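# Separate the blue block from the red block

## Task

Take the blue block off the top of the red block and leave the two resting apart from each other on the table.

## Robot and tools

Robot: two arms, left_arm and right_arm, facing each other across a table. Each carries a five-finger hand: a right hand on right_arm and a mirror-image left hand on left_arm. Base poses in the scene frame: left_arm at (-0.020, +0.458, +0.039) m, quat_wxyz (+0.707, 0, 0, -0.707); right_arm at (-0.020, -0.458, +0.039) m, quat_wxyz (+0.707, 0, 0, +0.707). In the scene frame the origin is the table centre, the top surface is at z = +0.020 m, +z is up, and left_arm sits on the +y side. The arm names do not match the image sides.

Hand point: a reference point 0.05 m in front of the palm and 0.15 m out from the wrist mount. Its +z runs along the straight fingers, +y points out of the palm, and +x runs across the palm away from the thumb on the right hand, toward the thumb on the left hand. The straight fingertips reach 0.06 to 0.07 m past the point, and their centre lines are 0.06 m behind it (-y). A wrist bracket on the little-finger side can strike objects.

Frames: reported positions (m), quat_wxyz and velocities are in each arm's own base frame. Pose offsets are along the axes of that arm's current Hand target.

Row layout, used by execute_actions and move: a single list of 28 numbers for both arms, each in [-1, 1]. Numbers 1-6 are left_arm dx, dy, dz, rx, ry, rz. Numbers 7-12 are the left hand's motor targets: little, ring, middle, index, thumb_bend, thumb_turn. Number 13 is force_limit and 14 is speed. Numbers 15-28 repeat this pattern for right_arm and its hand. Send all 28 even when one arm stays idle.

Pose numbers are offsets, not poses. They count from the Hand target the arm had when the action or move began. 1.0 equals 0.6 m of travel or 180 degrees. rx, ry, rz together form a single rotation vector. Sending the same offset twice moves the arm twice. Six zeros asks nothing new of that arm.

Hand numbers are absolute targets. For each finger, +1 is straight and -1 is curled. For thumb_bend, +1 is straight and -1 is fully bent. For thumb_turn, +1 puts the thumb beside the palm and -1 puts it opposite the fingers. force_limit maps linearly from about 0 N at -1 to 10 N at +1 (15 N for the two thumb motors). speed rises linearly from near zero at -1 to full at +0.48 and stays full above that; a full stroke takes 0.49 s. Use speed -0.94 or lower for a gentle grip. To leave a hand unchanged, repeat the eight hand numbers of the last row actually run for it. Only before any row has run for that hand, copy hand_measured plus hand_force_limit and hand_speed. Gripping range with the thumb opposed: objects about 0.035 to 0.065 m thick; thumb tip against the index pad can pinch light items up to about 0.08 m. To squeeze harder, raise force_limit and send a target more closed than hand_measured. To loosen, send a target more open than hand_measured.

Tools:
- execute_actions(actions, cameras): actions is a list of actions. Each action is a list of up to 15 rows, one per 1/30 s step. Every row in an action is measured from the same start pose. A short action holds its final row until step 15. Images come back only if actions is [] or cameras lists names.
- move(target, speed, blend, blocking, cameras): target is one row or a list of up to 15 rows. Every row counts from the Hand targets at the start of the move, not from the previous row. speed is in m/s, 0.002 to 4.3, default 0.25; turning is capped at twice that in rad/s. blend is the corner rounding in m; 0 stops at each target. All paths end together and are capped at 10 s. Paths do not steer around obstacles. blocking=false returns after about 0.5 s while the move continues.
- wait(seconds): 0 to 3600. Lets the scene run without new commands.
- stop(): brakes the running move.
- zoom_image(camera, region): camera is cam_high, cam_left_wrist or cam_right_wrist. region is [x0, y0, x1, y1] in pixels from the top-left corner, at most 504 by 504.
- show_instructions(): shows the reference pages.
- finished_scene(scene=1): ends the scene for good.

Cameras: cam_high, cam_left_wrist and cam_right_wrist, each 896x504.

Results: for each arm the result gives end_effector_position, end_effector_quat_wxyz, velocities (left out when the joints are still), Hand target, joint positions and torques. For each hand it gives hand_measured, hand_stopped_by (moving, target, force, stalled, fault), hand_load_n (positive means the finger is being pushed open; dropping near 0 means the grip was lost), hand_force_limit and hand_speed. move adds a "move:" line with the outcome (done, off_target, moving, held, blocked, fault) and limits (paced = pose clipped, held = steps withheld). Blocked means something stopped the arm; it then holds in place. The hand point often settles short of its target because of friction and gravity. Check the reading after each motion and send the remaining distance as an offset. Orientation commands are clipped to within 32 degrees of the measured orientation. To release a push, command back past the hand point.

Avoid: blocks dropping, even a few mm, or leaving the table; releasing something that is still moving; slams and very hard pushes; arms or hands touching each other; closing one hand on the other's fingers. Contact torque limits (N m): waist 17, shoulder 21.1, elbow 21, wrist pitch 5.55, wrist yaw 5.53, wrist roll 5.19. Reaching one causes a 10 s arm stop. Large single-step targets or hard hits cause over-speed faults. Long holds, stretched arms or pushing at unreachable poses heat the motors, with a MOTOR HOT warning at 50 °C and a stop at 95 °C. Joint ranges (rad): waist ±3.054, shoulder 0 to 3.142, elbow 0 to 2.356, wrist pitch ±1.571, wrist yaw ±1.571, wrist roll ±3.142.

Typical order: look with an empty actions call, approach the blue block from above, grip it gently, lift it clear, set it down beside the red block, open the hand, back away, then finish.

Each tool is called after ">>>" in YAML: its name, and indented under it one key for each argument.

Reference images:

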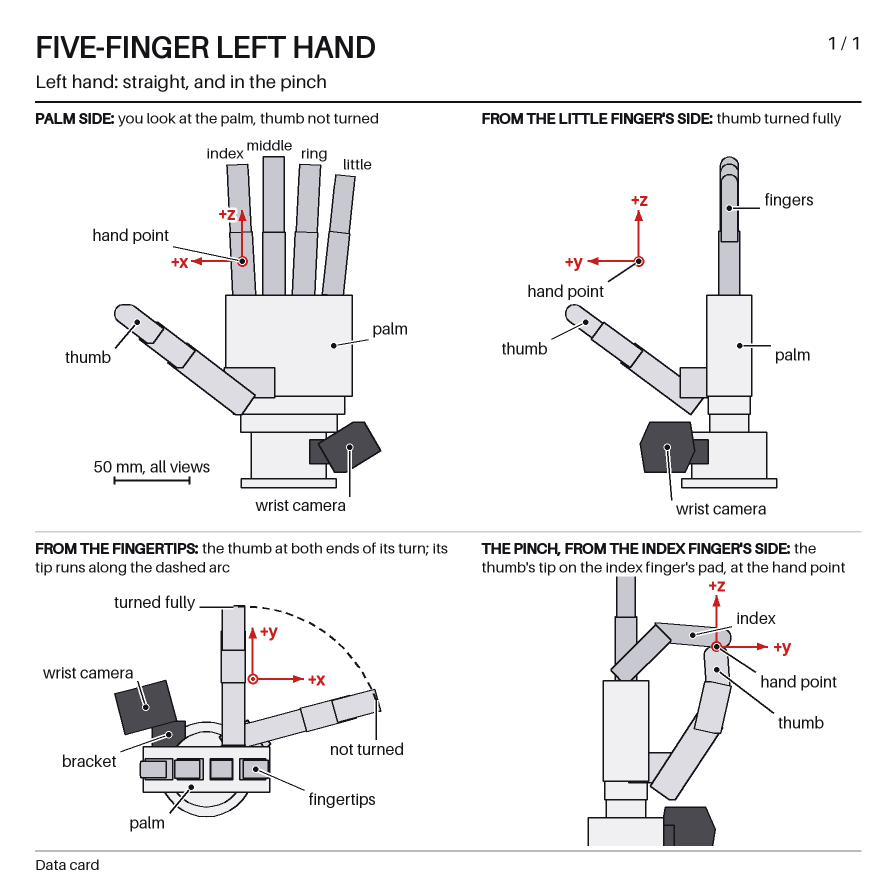

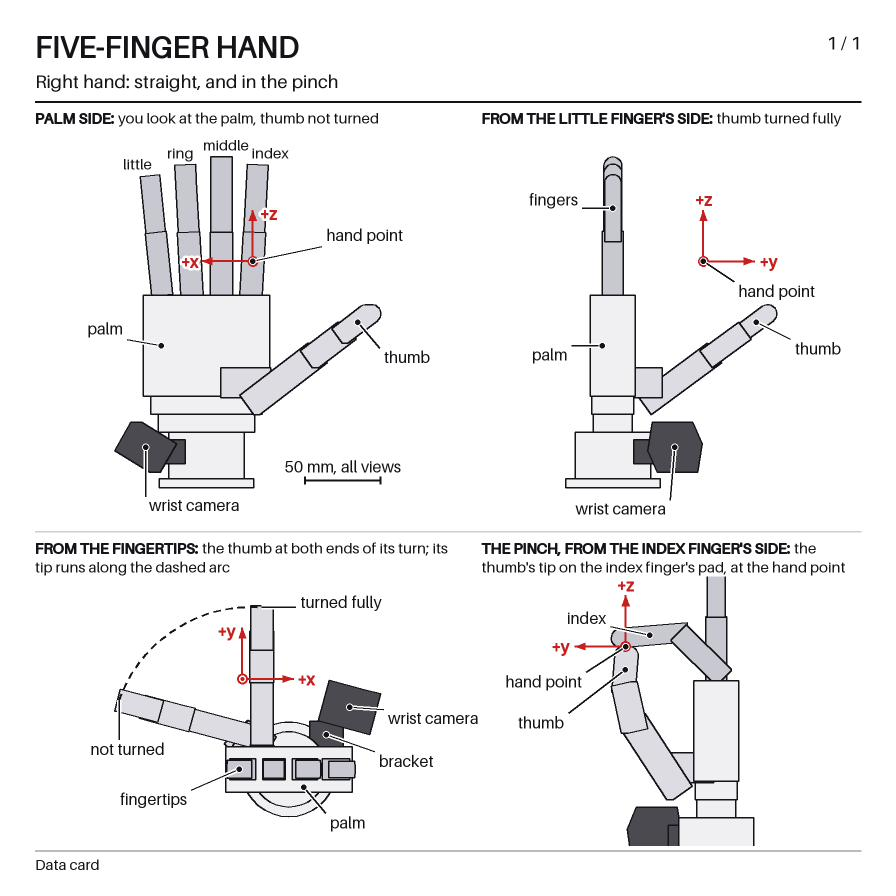

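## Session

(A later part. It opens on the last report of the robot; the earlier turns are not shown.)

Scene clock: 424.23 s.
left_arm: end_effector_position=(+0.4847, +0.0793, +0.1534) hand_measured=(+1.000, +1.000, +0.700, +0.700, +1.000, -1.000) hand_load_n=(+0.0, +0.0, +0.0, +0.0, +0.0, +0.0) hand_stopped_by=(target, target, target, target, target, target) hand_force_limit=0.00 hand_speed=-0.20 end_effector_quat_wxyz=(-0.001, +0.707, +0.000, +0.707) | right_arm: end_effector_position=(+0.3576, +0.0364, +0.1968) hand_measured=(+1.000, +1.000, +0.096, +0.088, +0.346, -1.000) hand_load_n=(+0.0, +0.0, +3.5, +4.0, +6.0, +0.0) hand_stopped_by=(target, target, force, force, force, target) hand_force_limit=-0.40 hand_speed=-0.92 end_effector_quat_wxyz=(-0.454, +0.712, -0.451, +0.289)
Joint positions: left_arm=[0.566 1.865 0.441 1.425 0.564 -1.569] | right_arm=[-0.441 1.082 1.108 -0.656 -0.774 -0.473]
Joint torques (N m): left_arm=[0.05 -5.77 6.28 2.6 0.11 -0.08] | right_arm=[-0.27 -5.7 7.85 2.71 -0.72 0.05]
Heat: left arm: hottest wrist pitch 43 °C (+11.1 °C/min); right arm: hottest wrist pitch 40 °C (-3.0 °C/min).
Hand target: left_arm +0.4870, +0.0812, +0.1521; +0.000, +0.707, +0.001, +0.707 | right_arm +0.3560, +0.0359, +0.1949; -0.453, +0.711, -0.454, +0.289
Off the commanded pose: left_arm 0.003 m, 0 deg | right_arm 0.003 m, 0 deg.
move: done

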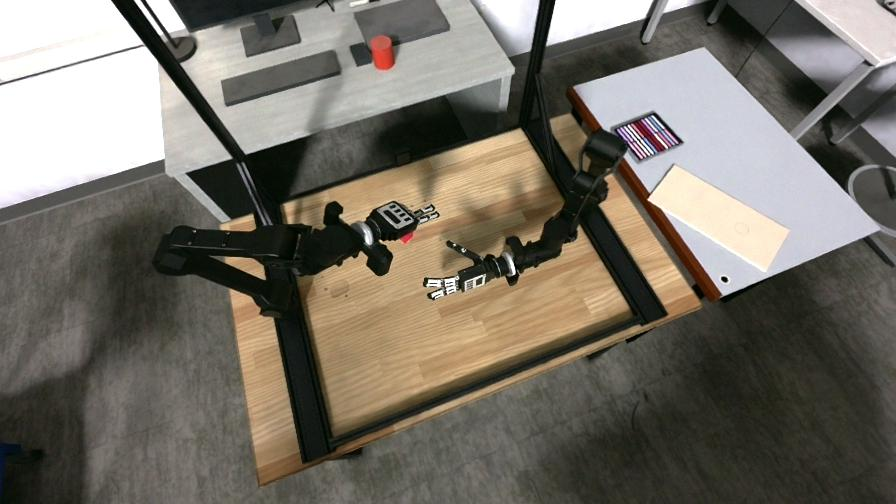

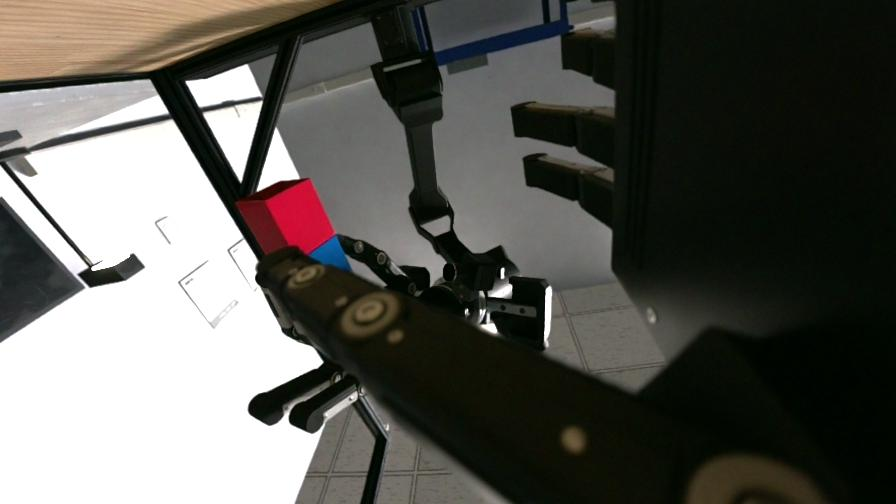

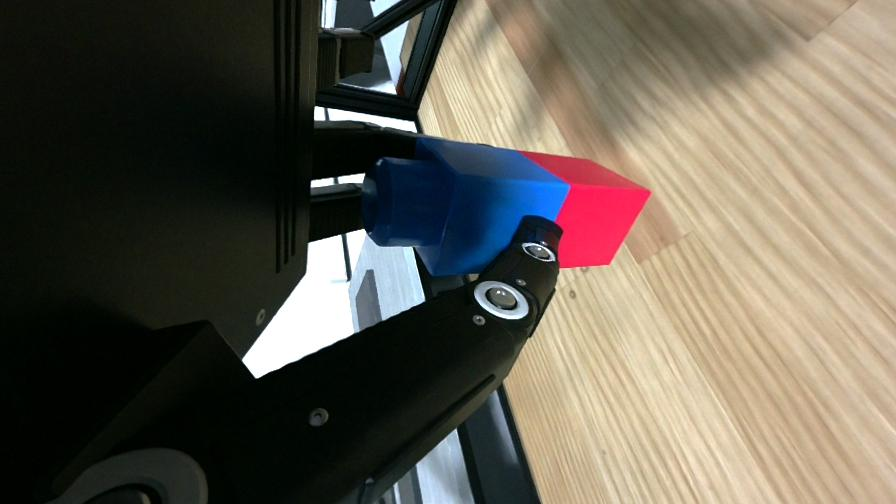

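>>> move:
  target: [0,0.0543,0.0807,0,0,0,1,1,0.7,0.7,1,-1,0,-0.2,0,0,0,0,0,0,1,1,-0.1,-0.1,0.0,-1,-0.4,-0.92]
  speed: 0.15
  cameras: ["all"]

>>> zoom_image:
  camera: "cam_left_wrist"
  region: [100, 120, 400, 320]

>>> zoom_image:
  camera: "cam_high"
  region: [340, 170, 560, 310]

Scene clock: 495.23 s.
left_arm: end_effector_position=(+0.5321, +0.0471, +0.1549) hand_measured=(+1.000, +1.000, +0.700, +0.700, +1.000, -1.000) hand_load_n=(-0.5, +0.0, +0.0, +0.0, +0.0, -0.5) hand_stopped_by=(target, target, target, target, target, target) hand_force_limit=0.00 hand_speed=-0.20 end_effector_quat_wxyz=(-0.001, +0.706, -0.001, +0.708) | right_arm: end_effector_position=(+0.3576, +0.0364, +0.1968) hand_measured=(+1.000, +1.000, +0.096, +0.088, +0.346, -1.000) hand_load_n=(+0.0, +0.0, +4.0, +4.0, +6.5, +0.5) hand_stopped_by=(target, target, force, force, force, target) hand_force_limit=-0.40 hand_speed=-0.92 end_effector_quat_wxyz=(-0.454, +0.712, -0.451, +0.289)
Joint positions: left_arm=[0.383 1.927 0.557 1.374 0.383 -1.57] | right_arm=[-0.441 1.082 1.108 -0.656 -0.774 -0.473]
Joint torques (N m): left_arm=[-0.13 -6.59 6.91 2.52 -0.08 -0.09] | right_arm=[-0.3 -5.77 7.88 2.7 -0.73 0.05]
Heat: left arm: hottest wrist pitch 48 °C (+4.1 °C/min); right arm: hottest wrist pitch 44 °C (+3.0 °C/min).
Hand target: left_arm +0.5353, +0.0486, +0.1521; +0.000, +0.707, +0.001, +0.707 | right_arm +0.3560, +0.0359, +0.1949; -0.453, +0.711, -0.454, +0.289
Off the commanded pose: left_arm 0.005 m, 0 deg | right_arm 0.003 m, 0 deg.
move: done

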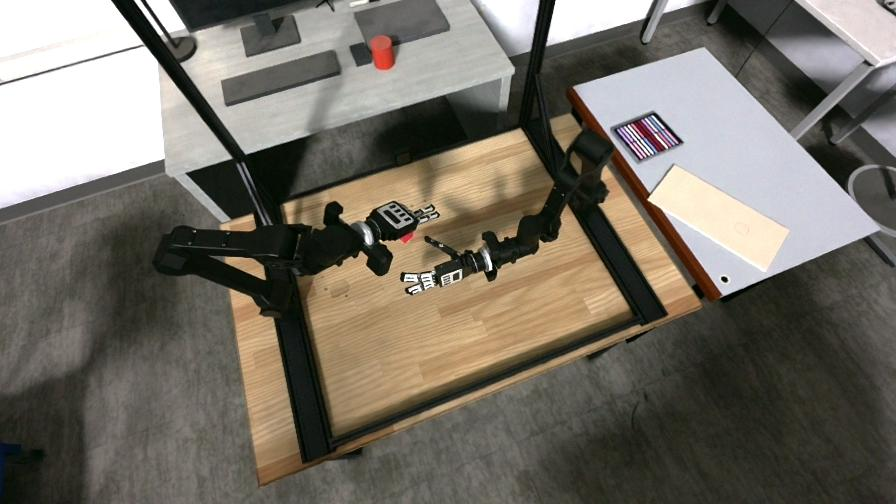

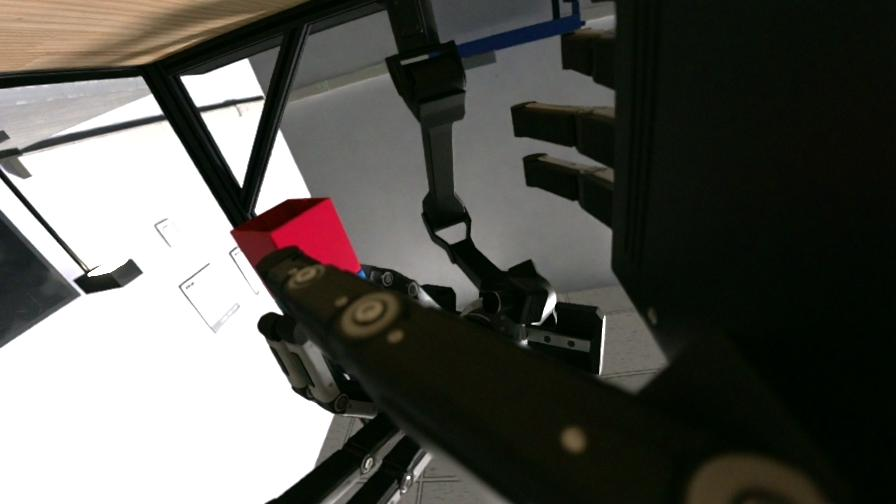

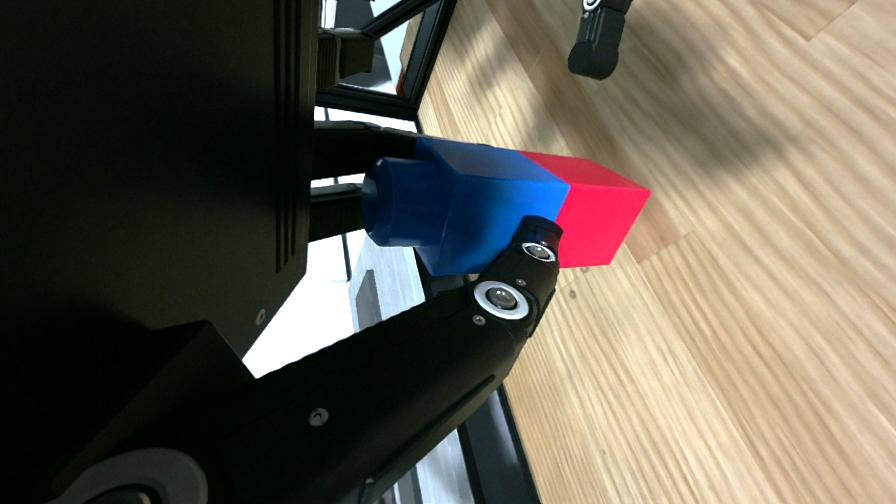

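Scaled by 1.680 from the camera's image (finer frame: 1280x720).

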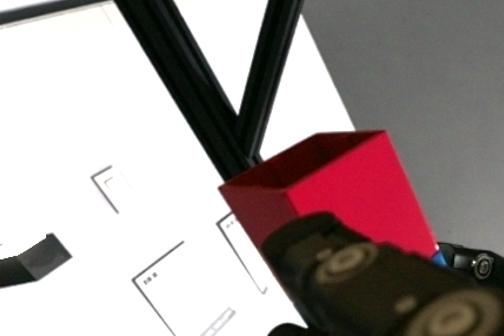

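Scaled by 2.291 from the camera's image (finer frame: 1280x720).

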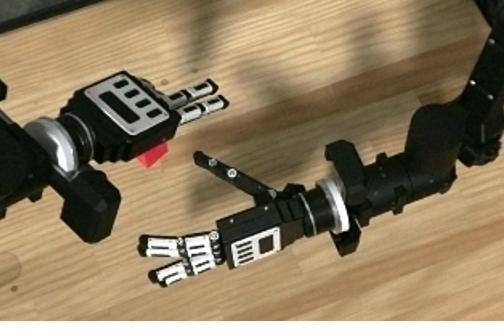

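>>> move:
  target: [0,0.0548,0.0048,0.0444,0,0,1,1,0.7,0.7,1,-1,0,-0.2,0,0,0,0,0,0,1,1,-0.1,-0.1,0.0,-1,-0.4,-0.92]
  speed: 0.12
  cameras: ["all"]

>>> zoom_image:
  camera: "cam_left_wrist"
  region: [200, 150, 480, 350]

Scene clock: 593.80 s.
left_arm: end_effector_position=(+0.5416, +0.0164, +0.1511) hand_measured=(+1.000, +1.000, +0.700, +0.700, +1.000, -1.000) hand_load_n=(+0.0, +0.0, +0.0, +0.0, +0.0, +0.0) hand_stopped_by=(target, target, target, target, target, target) hand_force_limit=0.00 hand_speed=-0.20 end_effector_quat_wxyz=(-0.050, +0.705, +0.049, +0.705) | right_arm: end_effector_position=(+0.3576, +0.0364, +0.1968) hand_measured=(+1.000, +1.000, +0.096, +0.088, +0.346, -1.000) hand_load_n=(+0.0, +0.0, +3.5, +4.0, +6.0, +0.0) hand_stopped_by=(target, target, force, force, force, target) hand_force_limit=-0.40 hand_speed=-0.92 end_effector_quat_wxyz=(-0.454, +0.712, -0.451, +0.289)
Joint positions: left_arm=[0.143 1.907 0.496 1.412 0.003 -1.57] | right_arm=[-0.441 1.082 1.108 -0.656 -0.774 -0.473]
Joint torques (N m): left_arm=[-0.22 -9.36 3.77 2.84 -0.12 -0.09] | right_arm=[-0.23 -5.66 7.89 2.71 -0.71 0.03]
Heat: left arm: hottest wrist pitch 43 °C (+1.0 °C/min); right arm: hottest wrist pitch 45 °C (+0.0 °C/min).
Hand target: left_arm +0.5383, +0.0158, +0.1522; -0.049, +0.705, +0.050, +0.705 | right_arm +0.3560, +0.0359, +0.1949; -0.453, +0.711, -0.454, +0.289
Off the commanded pose: left_arm 0.004 m, 0 deg | right_arm 0.003 m, 0 deg.
move: done

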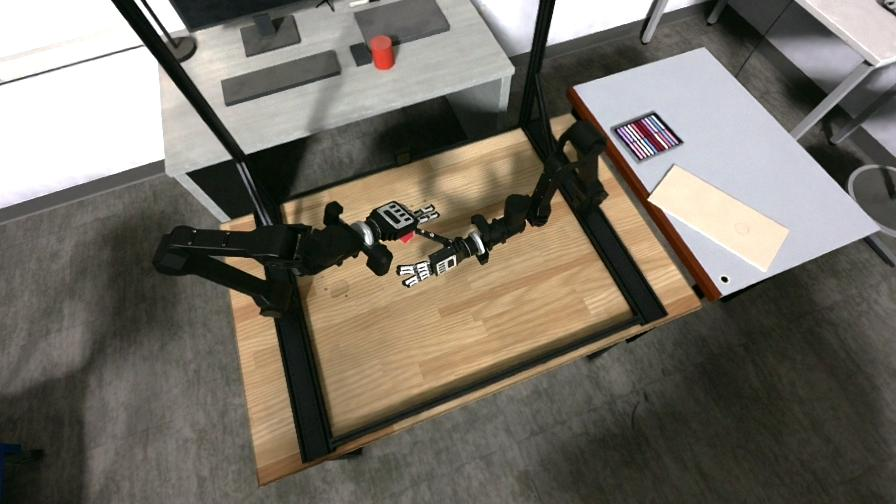

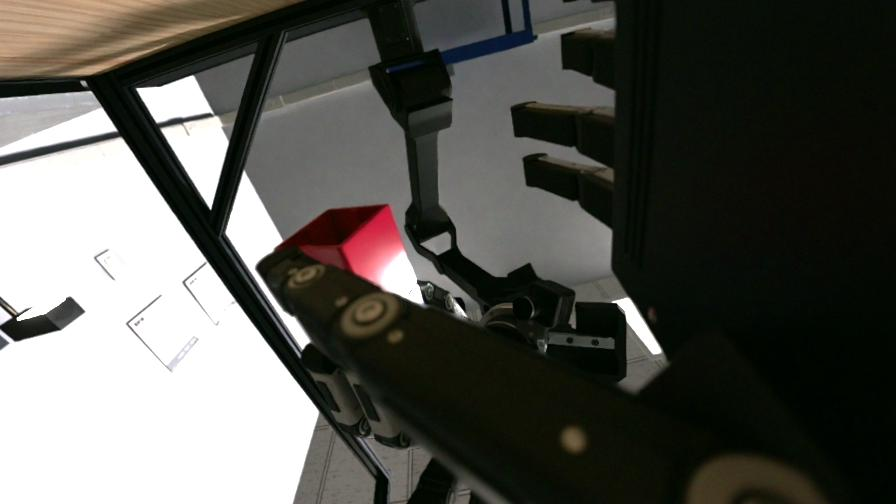

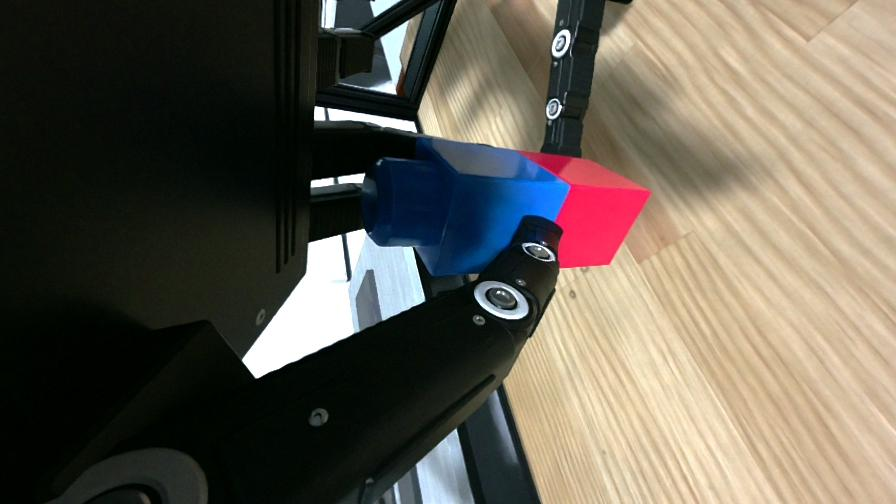

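Scaled by 1.800 from the camera's image (finer frame: 1280x720).

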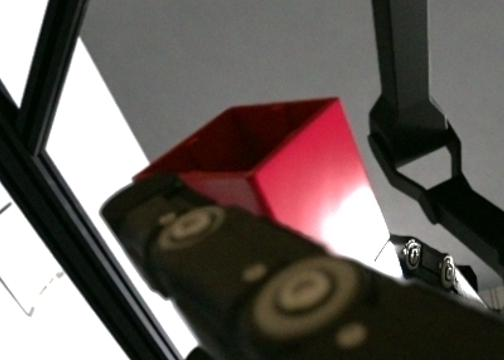

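>>> move:
  target: [0.0217,0.0523,-0.0002,0,0,0,1,1,0.7,0.7,1,-1,0,-0.2,0,0,0,0,0,0,1,1,-0.1,-0.1,0.0,-1,-0.4,-0.92]
  speed: 0.08
  cameras: ["all"]

>>> zoom_image:
  camera: "cam_left_wrist"
  region: [240, 180, 520, 380]

>>> zoom_image:
  camera: "cam_right_wrist"
  region: [400, 60, 680, 300]

Scene clock: 623.23 s.
left_arm: end_effector_position=(+0.5432, -0.0151, +0.1592) hand_measured=(+1.000, +1.000, +0.700, +0.700, +1.000, -1.000) hand_load_n=(-0.5, +0.0, +0.0, +0.0, +0.0, +0.0) hand_stopped_by=(target, target, target, target, target, target) hand_force_limit=0.00 hand_speed=-0.20 end_effector_quat_wxyz=(-0.050, +0.709, +0.049, +0.702) | right_arm: end_effector_position=(+0.3576, +0.0364, +0.1968) hand_measured=(+1.000, +1.000, +0.096, +0.088, +0.346, -1.000) hand_load_n=(+0.0, +0.0, +4.0, +4.0, +6.5, +0.0) hand_stopped_by=(target, target, force, force, force, target) hand_force_limit=-0.40 hand_speed=-0.92 end_effector_quat_wxyz=(-0.454, +0.712, -0.451, +0.289)
Joint positions: left_arm=[0.027 1.844 0.496 1.338 -0.113 -1.57] | right_arm=[-0.441 1.082 1.108 -0.656 -0.774 -0.473]
Joint torques (N m): left_arm=[-0.16 -9.24 5.74 2.61 -0.13 -0.07] | right_arm=[-0.32 -5.7 7.77 2.7 -0.72 0.04]
Heat: left arm: hottest wrist pitch 50 °C (+8.1 °C/min); right arm: hottest wrist pitch 46 °C (+1.0 °C/min). Fold the left arm in close to its base, or ease its load, before you think long.
Hand target: left_arm +0.5426, -0.0154, +0.1652; -0.049, +0.705, +0.050, +0.705 | right_arm +0.3560, +0.0359, +0.1949; -0.453, +0.711, -0.454, +0.289
Off the commanded pose: left_arm 0.006 m, 1 deg | right_arm 0.003 m, 0 deg.
MOTOR HOT: joint 4 (wrist pitch) of the left arm now reports 50 °C; the controller stops that arm at 95 °C. To cool a motor, set the load down, stop pushing, or move to a pose that needs little force.
move: done

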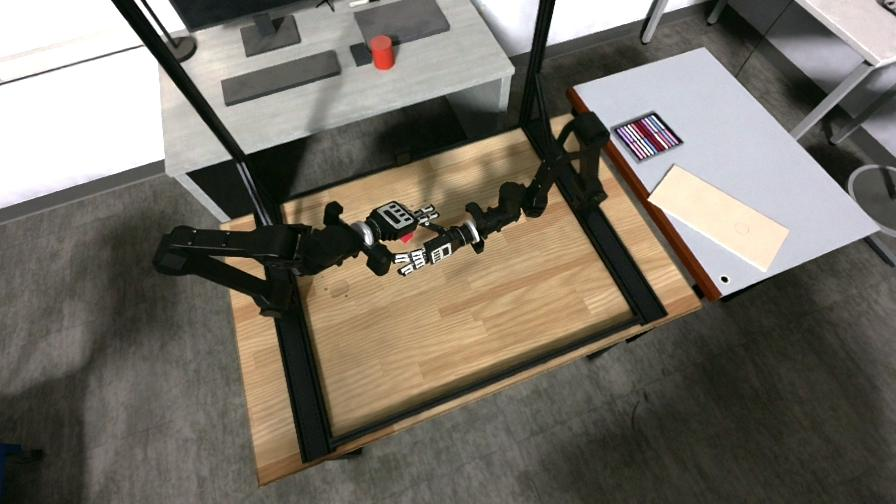

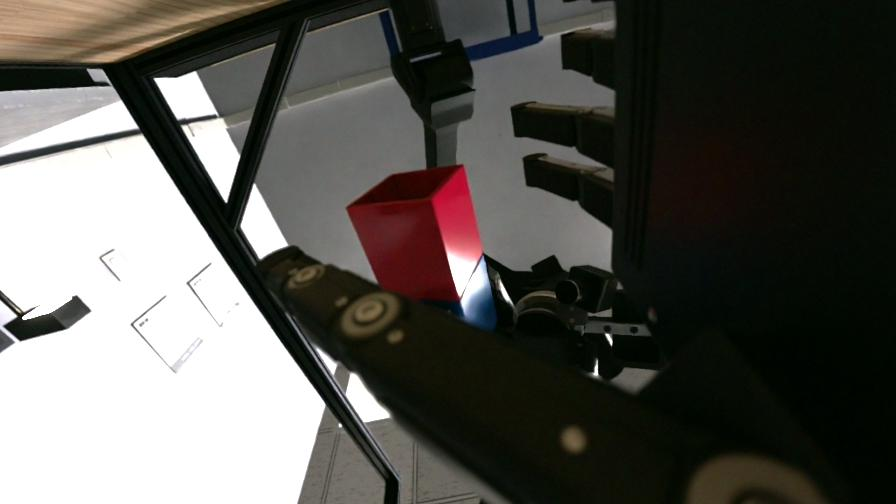

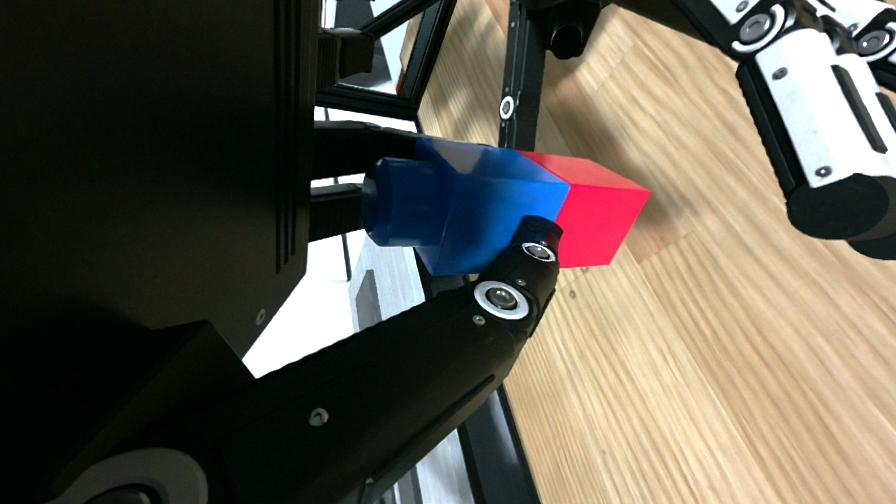

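Scaled by 1.800 from the camera's image (finer frame: 1280x720).

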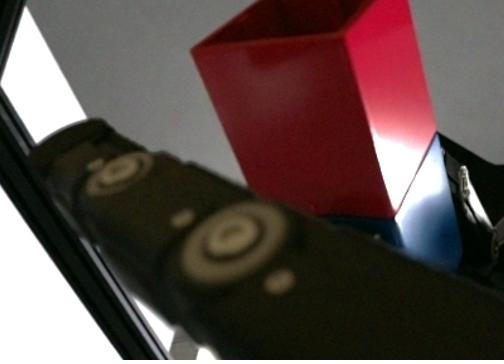

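Scaled by 1.800 from the camera's image (finer frame: 1280x720).

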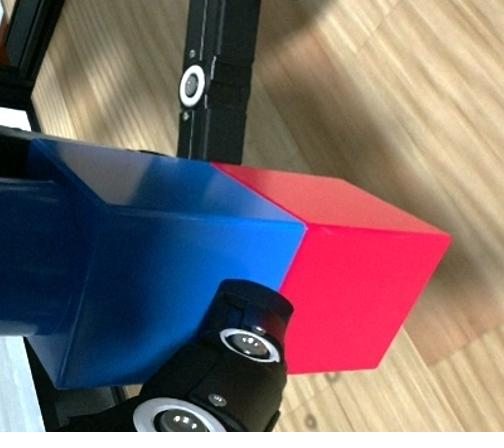

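>>> move:
  target: [0.02,0.0128,0.0092,0,0,0,1,1,0.4,0.4,0.5,-1,0,-0.2,0,0,0,0,0,0,1,1,-0.1,-0.1,0.0,-1,-0.4,-0.92]
  speed: 0.06
  cameras: ["all"]

>>> zoom_image:
  camera: "cam_left_wrist"
  region: [240, 120, 520, 320]

>>> zoom_image:
  camera: "cam_right_wrist"
  region: [400, 60, 680, 300]

Scene clock: 642.97 s.
left_arm: end_effector_position=(+0.5473, -0.0225, +0.1669) hand_measured=(+1.000, +1.000, +0.400, +0.400, +0.500, -1.000) hand_load_n=(+0.0, +0.0, +0.0, +0.0, +0.5, +0.0) hand_stopped_by=(target, target, target, target, target, target) hand_force_limit=0.00 hand_speed=-0.20 end_effector_quat_wxyz=(-0.049, +0.712, +0.048, +0.698) | right_arm: end_effector_position=(+0.3575, +0.0356, +0.1961) hand_measured=(+1.000, +1.000, +0.096, +0.088, +0.346, -1.000) hand_load_n=(+0.0, +0.0, +3.5, +4.0, +6.0, +0.0) hand_stopped_by=(target, target, force, force, force, target) hand_force_limit=-0.40 hand_speed=-0.92 end_effector_quat_wxyz=(-0.453, +0.712, -0.453, +0.289)
Joint positions: left_arm=[0.003 1.801 0.52 1.262 -0.134 -1.57] | right_arm=[-0.443 1.082 1.107 -0.657 -0.772 -0.473]
Joint torques (N m): left_arm=[-0.26 -9.03 7.51 2.6 -0.26 -0.08] | right_arm=[-0.19 -5.74 7.92 2.78 -0.81 0.06]
Heat: left arm: hottest wrist pitch 53 °C (+10.0 °C/min); right arm: hottest wrist pitch 46 °C (+1.0 °C/min). Fold the left arm in close to its base, or ease its load, before you think long.
Hand target: left_arm +0.5491, -0.0222, +0.1772; -0.049, +0.705, +0.050, +0.705 | right_arm +0.3560, +0.0359, +0.1949; -0.453, +0.710, -0.454, +0.289
Off the commanded pose: left_arm 0.010 m, 1 deg | right_arm 0.002 m, 0 deg.
MOTOR HOT: still on. Joint 4 (wrist pitch) of the left arm now reports 53 °C.
move: off_target (left_arm)

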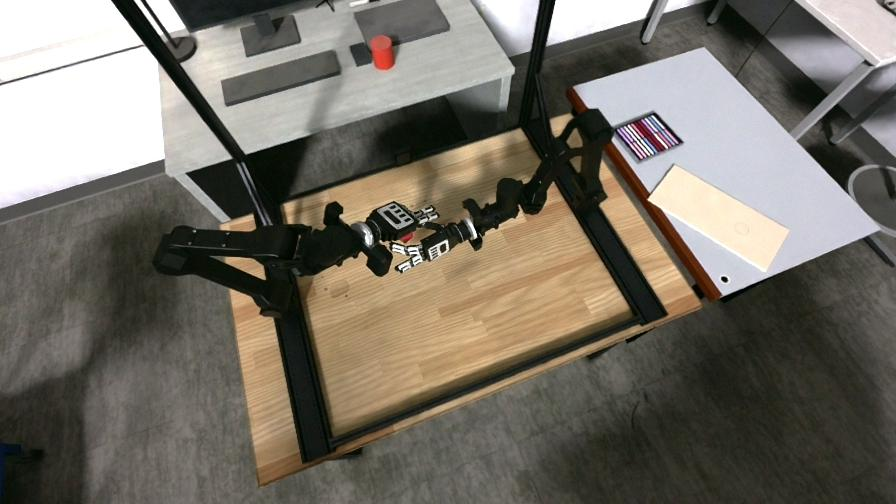

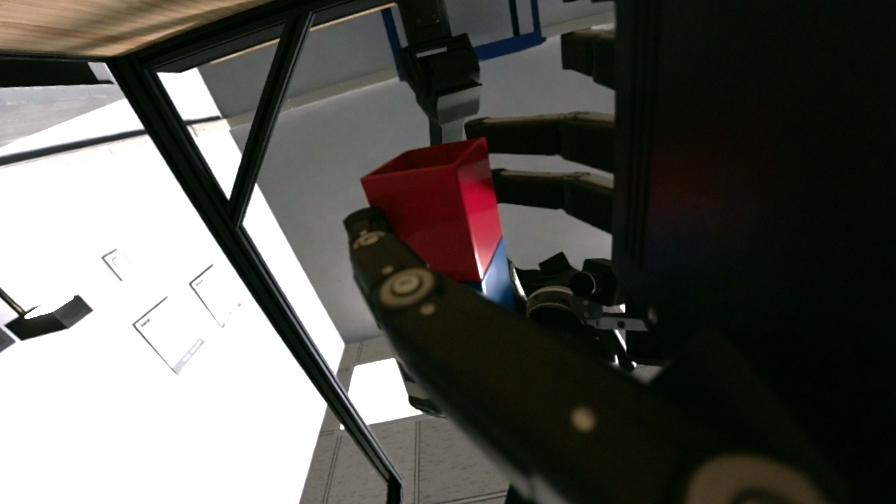

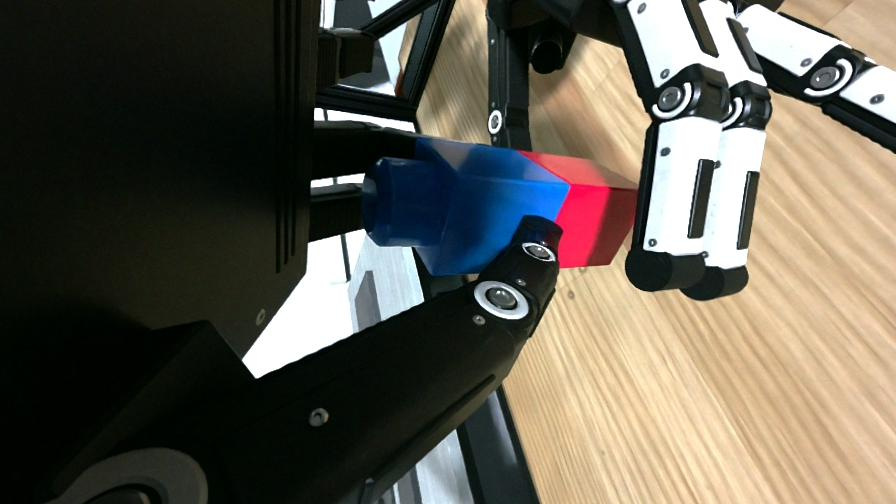

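Scaled by 1.800 from the camera's image (finer frame: 1280x720).

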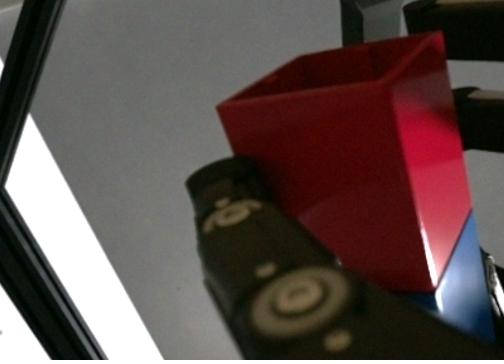

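Scaled by 1.800 from the camera's image (finer frame: 1280x720).

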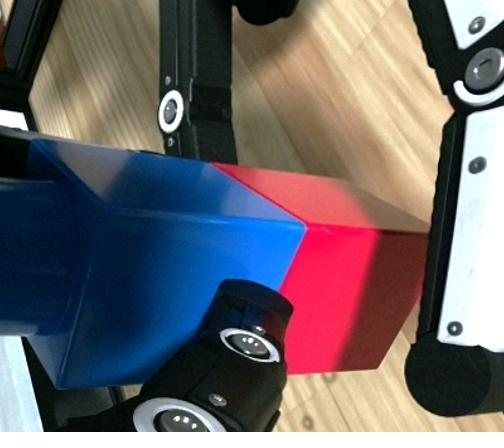

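>>> move:
  target:
    - [0.0067,0.0012,0.0073,0,0,0,1,1,0.22,0.22,0.38,-1,-0.4,-0.6,0,0,0,0,0,0,1,1,-0.1,-0.1,0.0,-1,-0.4,-0.92]
    - [0.0067,0.0012,0.0073,0,0,0,1,1,-0.1,-0.1,0.0,-1,-0.7,-0.95,0,0,0,0,0,0,1,1,-0.1,-0.1,0.0,-1,-0.4,-0.92]
  speed: 0.05
  cameras: ["all"]

>>> zoom_image:
  camera: "cam_left_wrist"
  region: [300, 100, 580, 320]

>>> zoom_image:
  camera: "cam_right_wrist"
  region: [400, 60, 800, 340]

Scene clock: 668.47 s.
left_arm: end_effector_position=(+0.5501, -0.0262, +0.1654) hand_measured=(+1.000, +1.000, +0.116, +0.070, +0.352, -1.000) hand_load_n=(+0.0, +0.0, +1.0, +1.5, +4.5, +0.0) hand_stopped_by=(target, target, force, force, force, target) hand_force_limit=-0.70 hand_speed=-0.95 end_effector_quat_wxyz=(-0.047, +0.717, +0.045, +0.694) | right_arm: end_effector_position=(+0.3566, +0.0350, +0.1949) hand_measured=(+1.000, +1.000, +0.096, +0.088, +0.346, -1.000) hand_load_n=(+0.0, +0.0, +4.5, +2.5, +6.0, -0.5) hand_stopped_by=(target, target, force, force, force, target) hand_force_limit=-0.40 hand_speed=-0.92 end_effector_quat_wxyz=(-0.452, +0.711, -0.455, +0.288)
Joint positions: left_arm=[-0.004 1.797 0.533 1.232 -0.134 -1.57] | right_arm=[-0.444 1.081 1.106 -0.661 -0.77 -0.473]
Joint torques (N m): left_arm=[0.28 -9.29 8.47 2.75 -0.31 -0.08] | right_arm=[-0.06 -5.63 8.06 3.15 -0.84 0.02]
Heat: left arm: hottest wrist pitch 48 °C (+0.0 °C/min); right arm: hottest wrist pitch 47 °C (+1.0 °C/min).
Hand target: left_arm +0.5535, -0.0222, +0.1813; -0.049, +0.705, +0.050, +0.705 | right_arm +0.3560, +0.0359, +0.1948; -0.453, +0.711, -0.454, +0.289
Off the commanded pose: left_arm 0.017 m, 2 deg | right_arm 0.001 m, 0 deg.
MOTOR HOT: cleared for the motors of the left arm.
move: off_target (left_arm); target 2's new numbers were sent with left_arm's hand 0.017 m and 2 deg from that target

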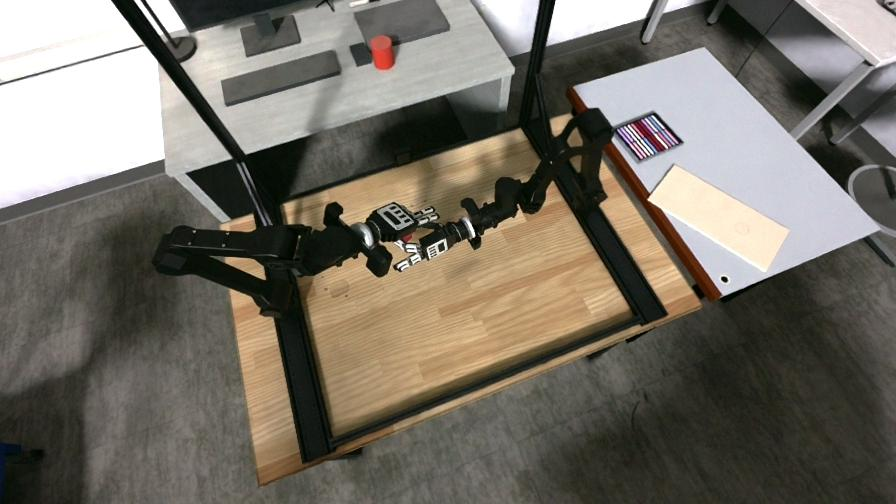

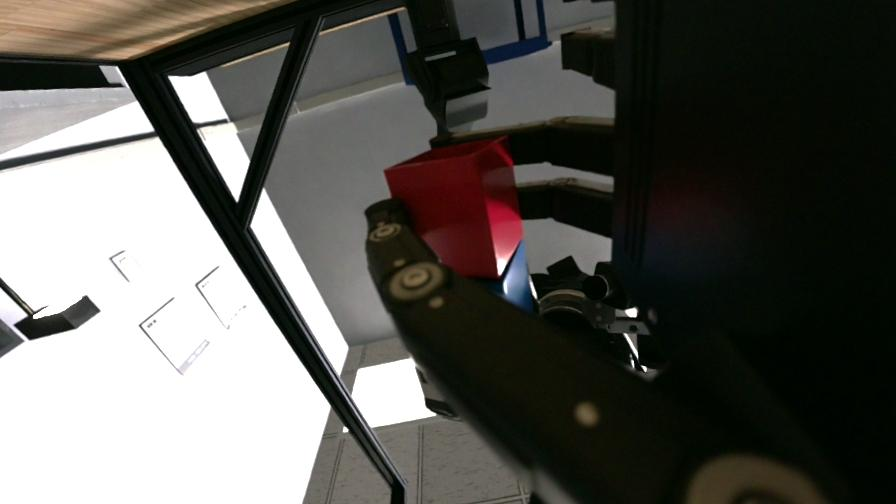

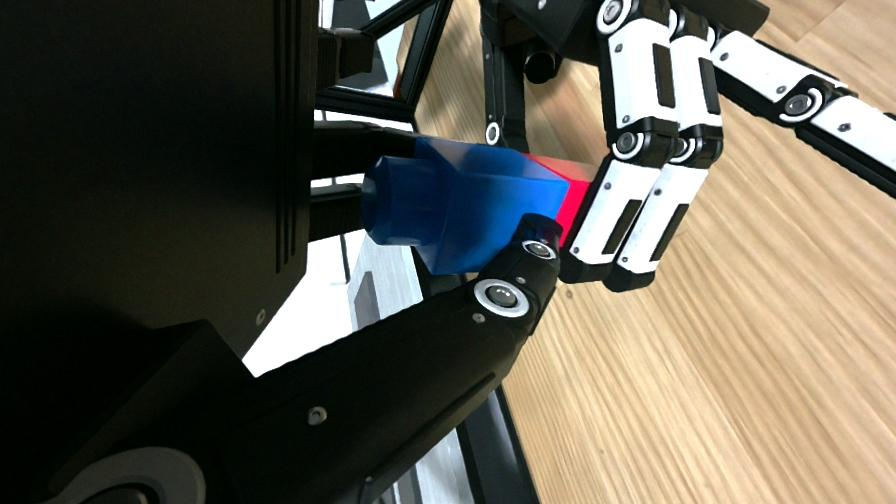

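Scaled by 1.800 from the camera's image (finer frame: 1280x720).

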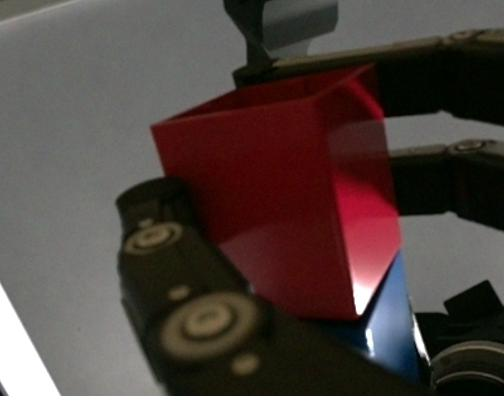

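Scaled by 1.260 from the camera's image (finer frame: 1280x720).

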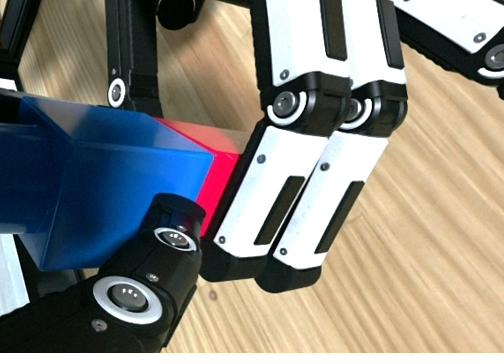

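>>> move:
  target:
    - [0,0,0,0,0,0,1,1,-0.15,-0.16,-0.02,-1,-0.1,-0.94,0,0,0,0,0,0,1,1,-0.15,-0.16,-0.02,-1,-0.1,-0.94]
    - [-0.0367,0,0,0,0,0,1,1,-0.15,-0.16,-0.02,-1,-0.1,-0.94,0,-0.0181,-0.0085,0,0,0,1,1,-0.15,-0.16,-0.02,-1,-0.1,-0.94]
  speed: 0.03
  cameras: ["cam_left_wrist","cam_right_wrist"]

>>> zoom_image:
  camera: "cam_left_wrist"
  region: [300, 100, 580, 320]

Scene clock: 688.03 s.
left_arm: end_effector_position=(+0.5514, -0.0262, +0.1682) hand_measured=(+1.000, +1.000, +0.080, +0.044, +0.346, -1.000) hand_load_n=(+0.0, +0.0, +4.0, +5.5, +8.0, +2.0) hand_stopped_by=(target, target, force, force, force, target) hand_force_limit=-0.10 hand_speed=-0.94 end_effector_quat_wxyz=(-0.046, +0.700, +0.046, +0.712) | right_arm: end_effector_position=(+0.3547, +0.0347, +0.2006) hand_measured=(+1.000, +1.000, +0.092, +0.078, +0.348, -1.000) hand_load_n=(+0.0, +0.0, +5.0, +5.5, +7.5, -0.5) hand_stopped_by=(target, target, force, force, force, target) hand_force_limit=-0.10 hand_speed=-0.94 end_effector_quat_wxyz=(-0.449, +0.711, -0.458, +0.286)
Joint positions: left_arm=[-0.004 1.869 0.534 1.353 -0.134 -1.57] | right_arm=[-0.445 1.085 1.139 -0.696 -0.765 -0.473]
Joint torques (N m): left_arm=[0.28 -6.28 6.15 2.6 -0.29 -0.1] | right_arm=[0.04 -4.6 10.78 2.48 -1.06 0.03]
Heat: left arm: hottest wrist pitch 51 °C (+0.0 °C/min); right arm: hottest wrist pitch 49 °C (+3.0 °C/min). Fold the left arm in close to its base, or ease its load, before you think long. Fold the right arm in close to its base, or ease its load, before you think long.
Hand target: left_arm +0.5535, -0.0223, +0.1594; -0.049, +0.705, +0.050, +0.705 | right_arm +0.3559, +0.0359, +0.2069; -0.453, +0.710, -0.454, +0.289
Off the commanded pose: left_arm 0.010 m, 1 deg | right_arm 0.006 m, 1 deg.
MOTOR HOT: joint 4 (wrist pitch) of the left arm now reports 51 °C; the controller stops that arm at 95 °C. To cool a motor, set the load down, stop pushing, or move to a pose that needs little force.
MOTOR HOT: joint 4 (wrist pitch) of the right arm now reports 49 °C; the controller stops that arm at 95 °C. To cool a motor, set the load down, stop pushing, or move to a pose that needs little force.
move: off_target (left_arm)

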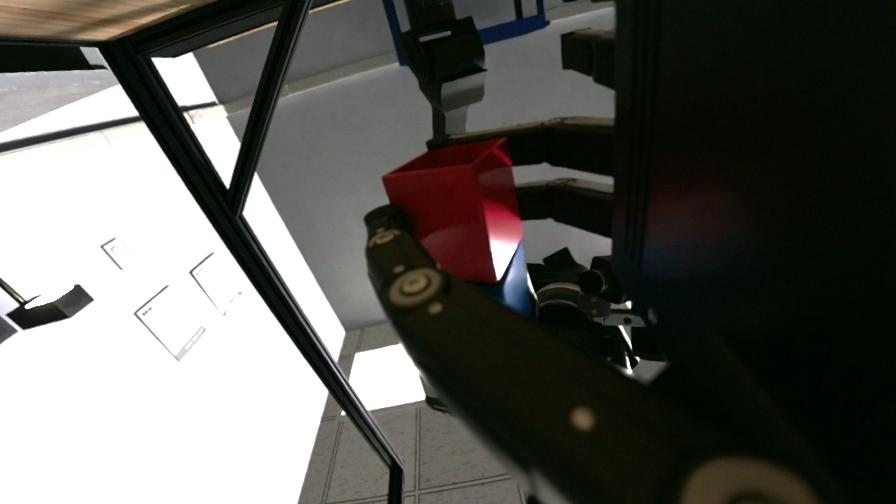

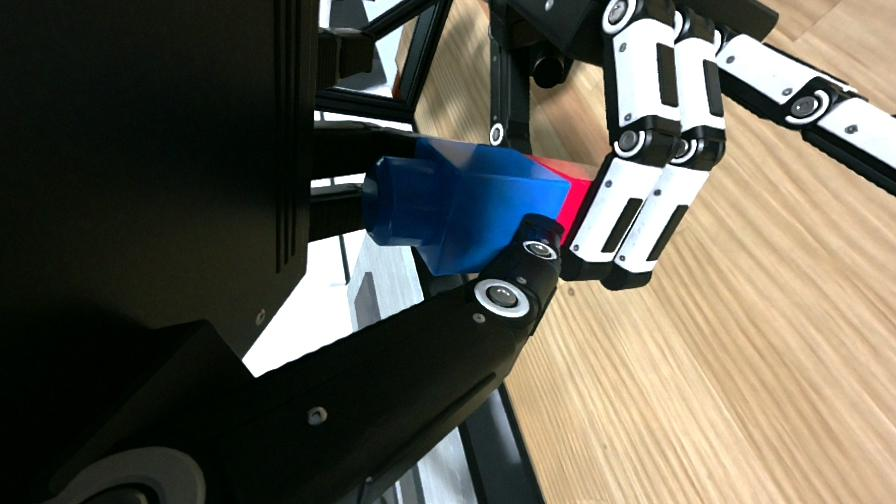

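Scaled by 1.800 from the camera's image (finer frame: 1280x720).

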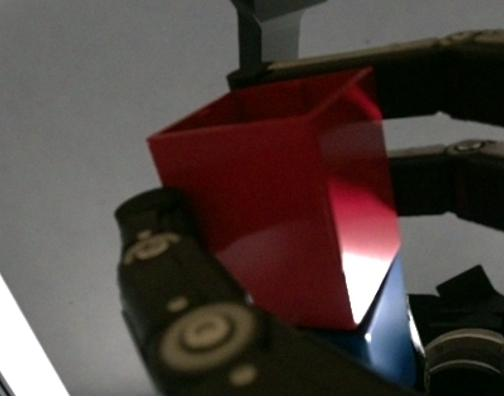

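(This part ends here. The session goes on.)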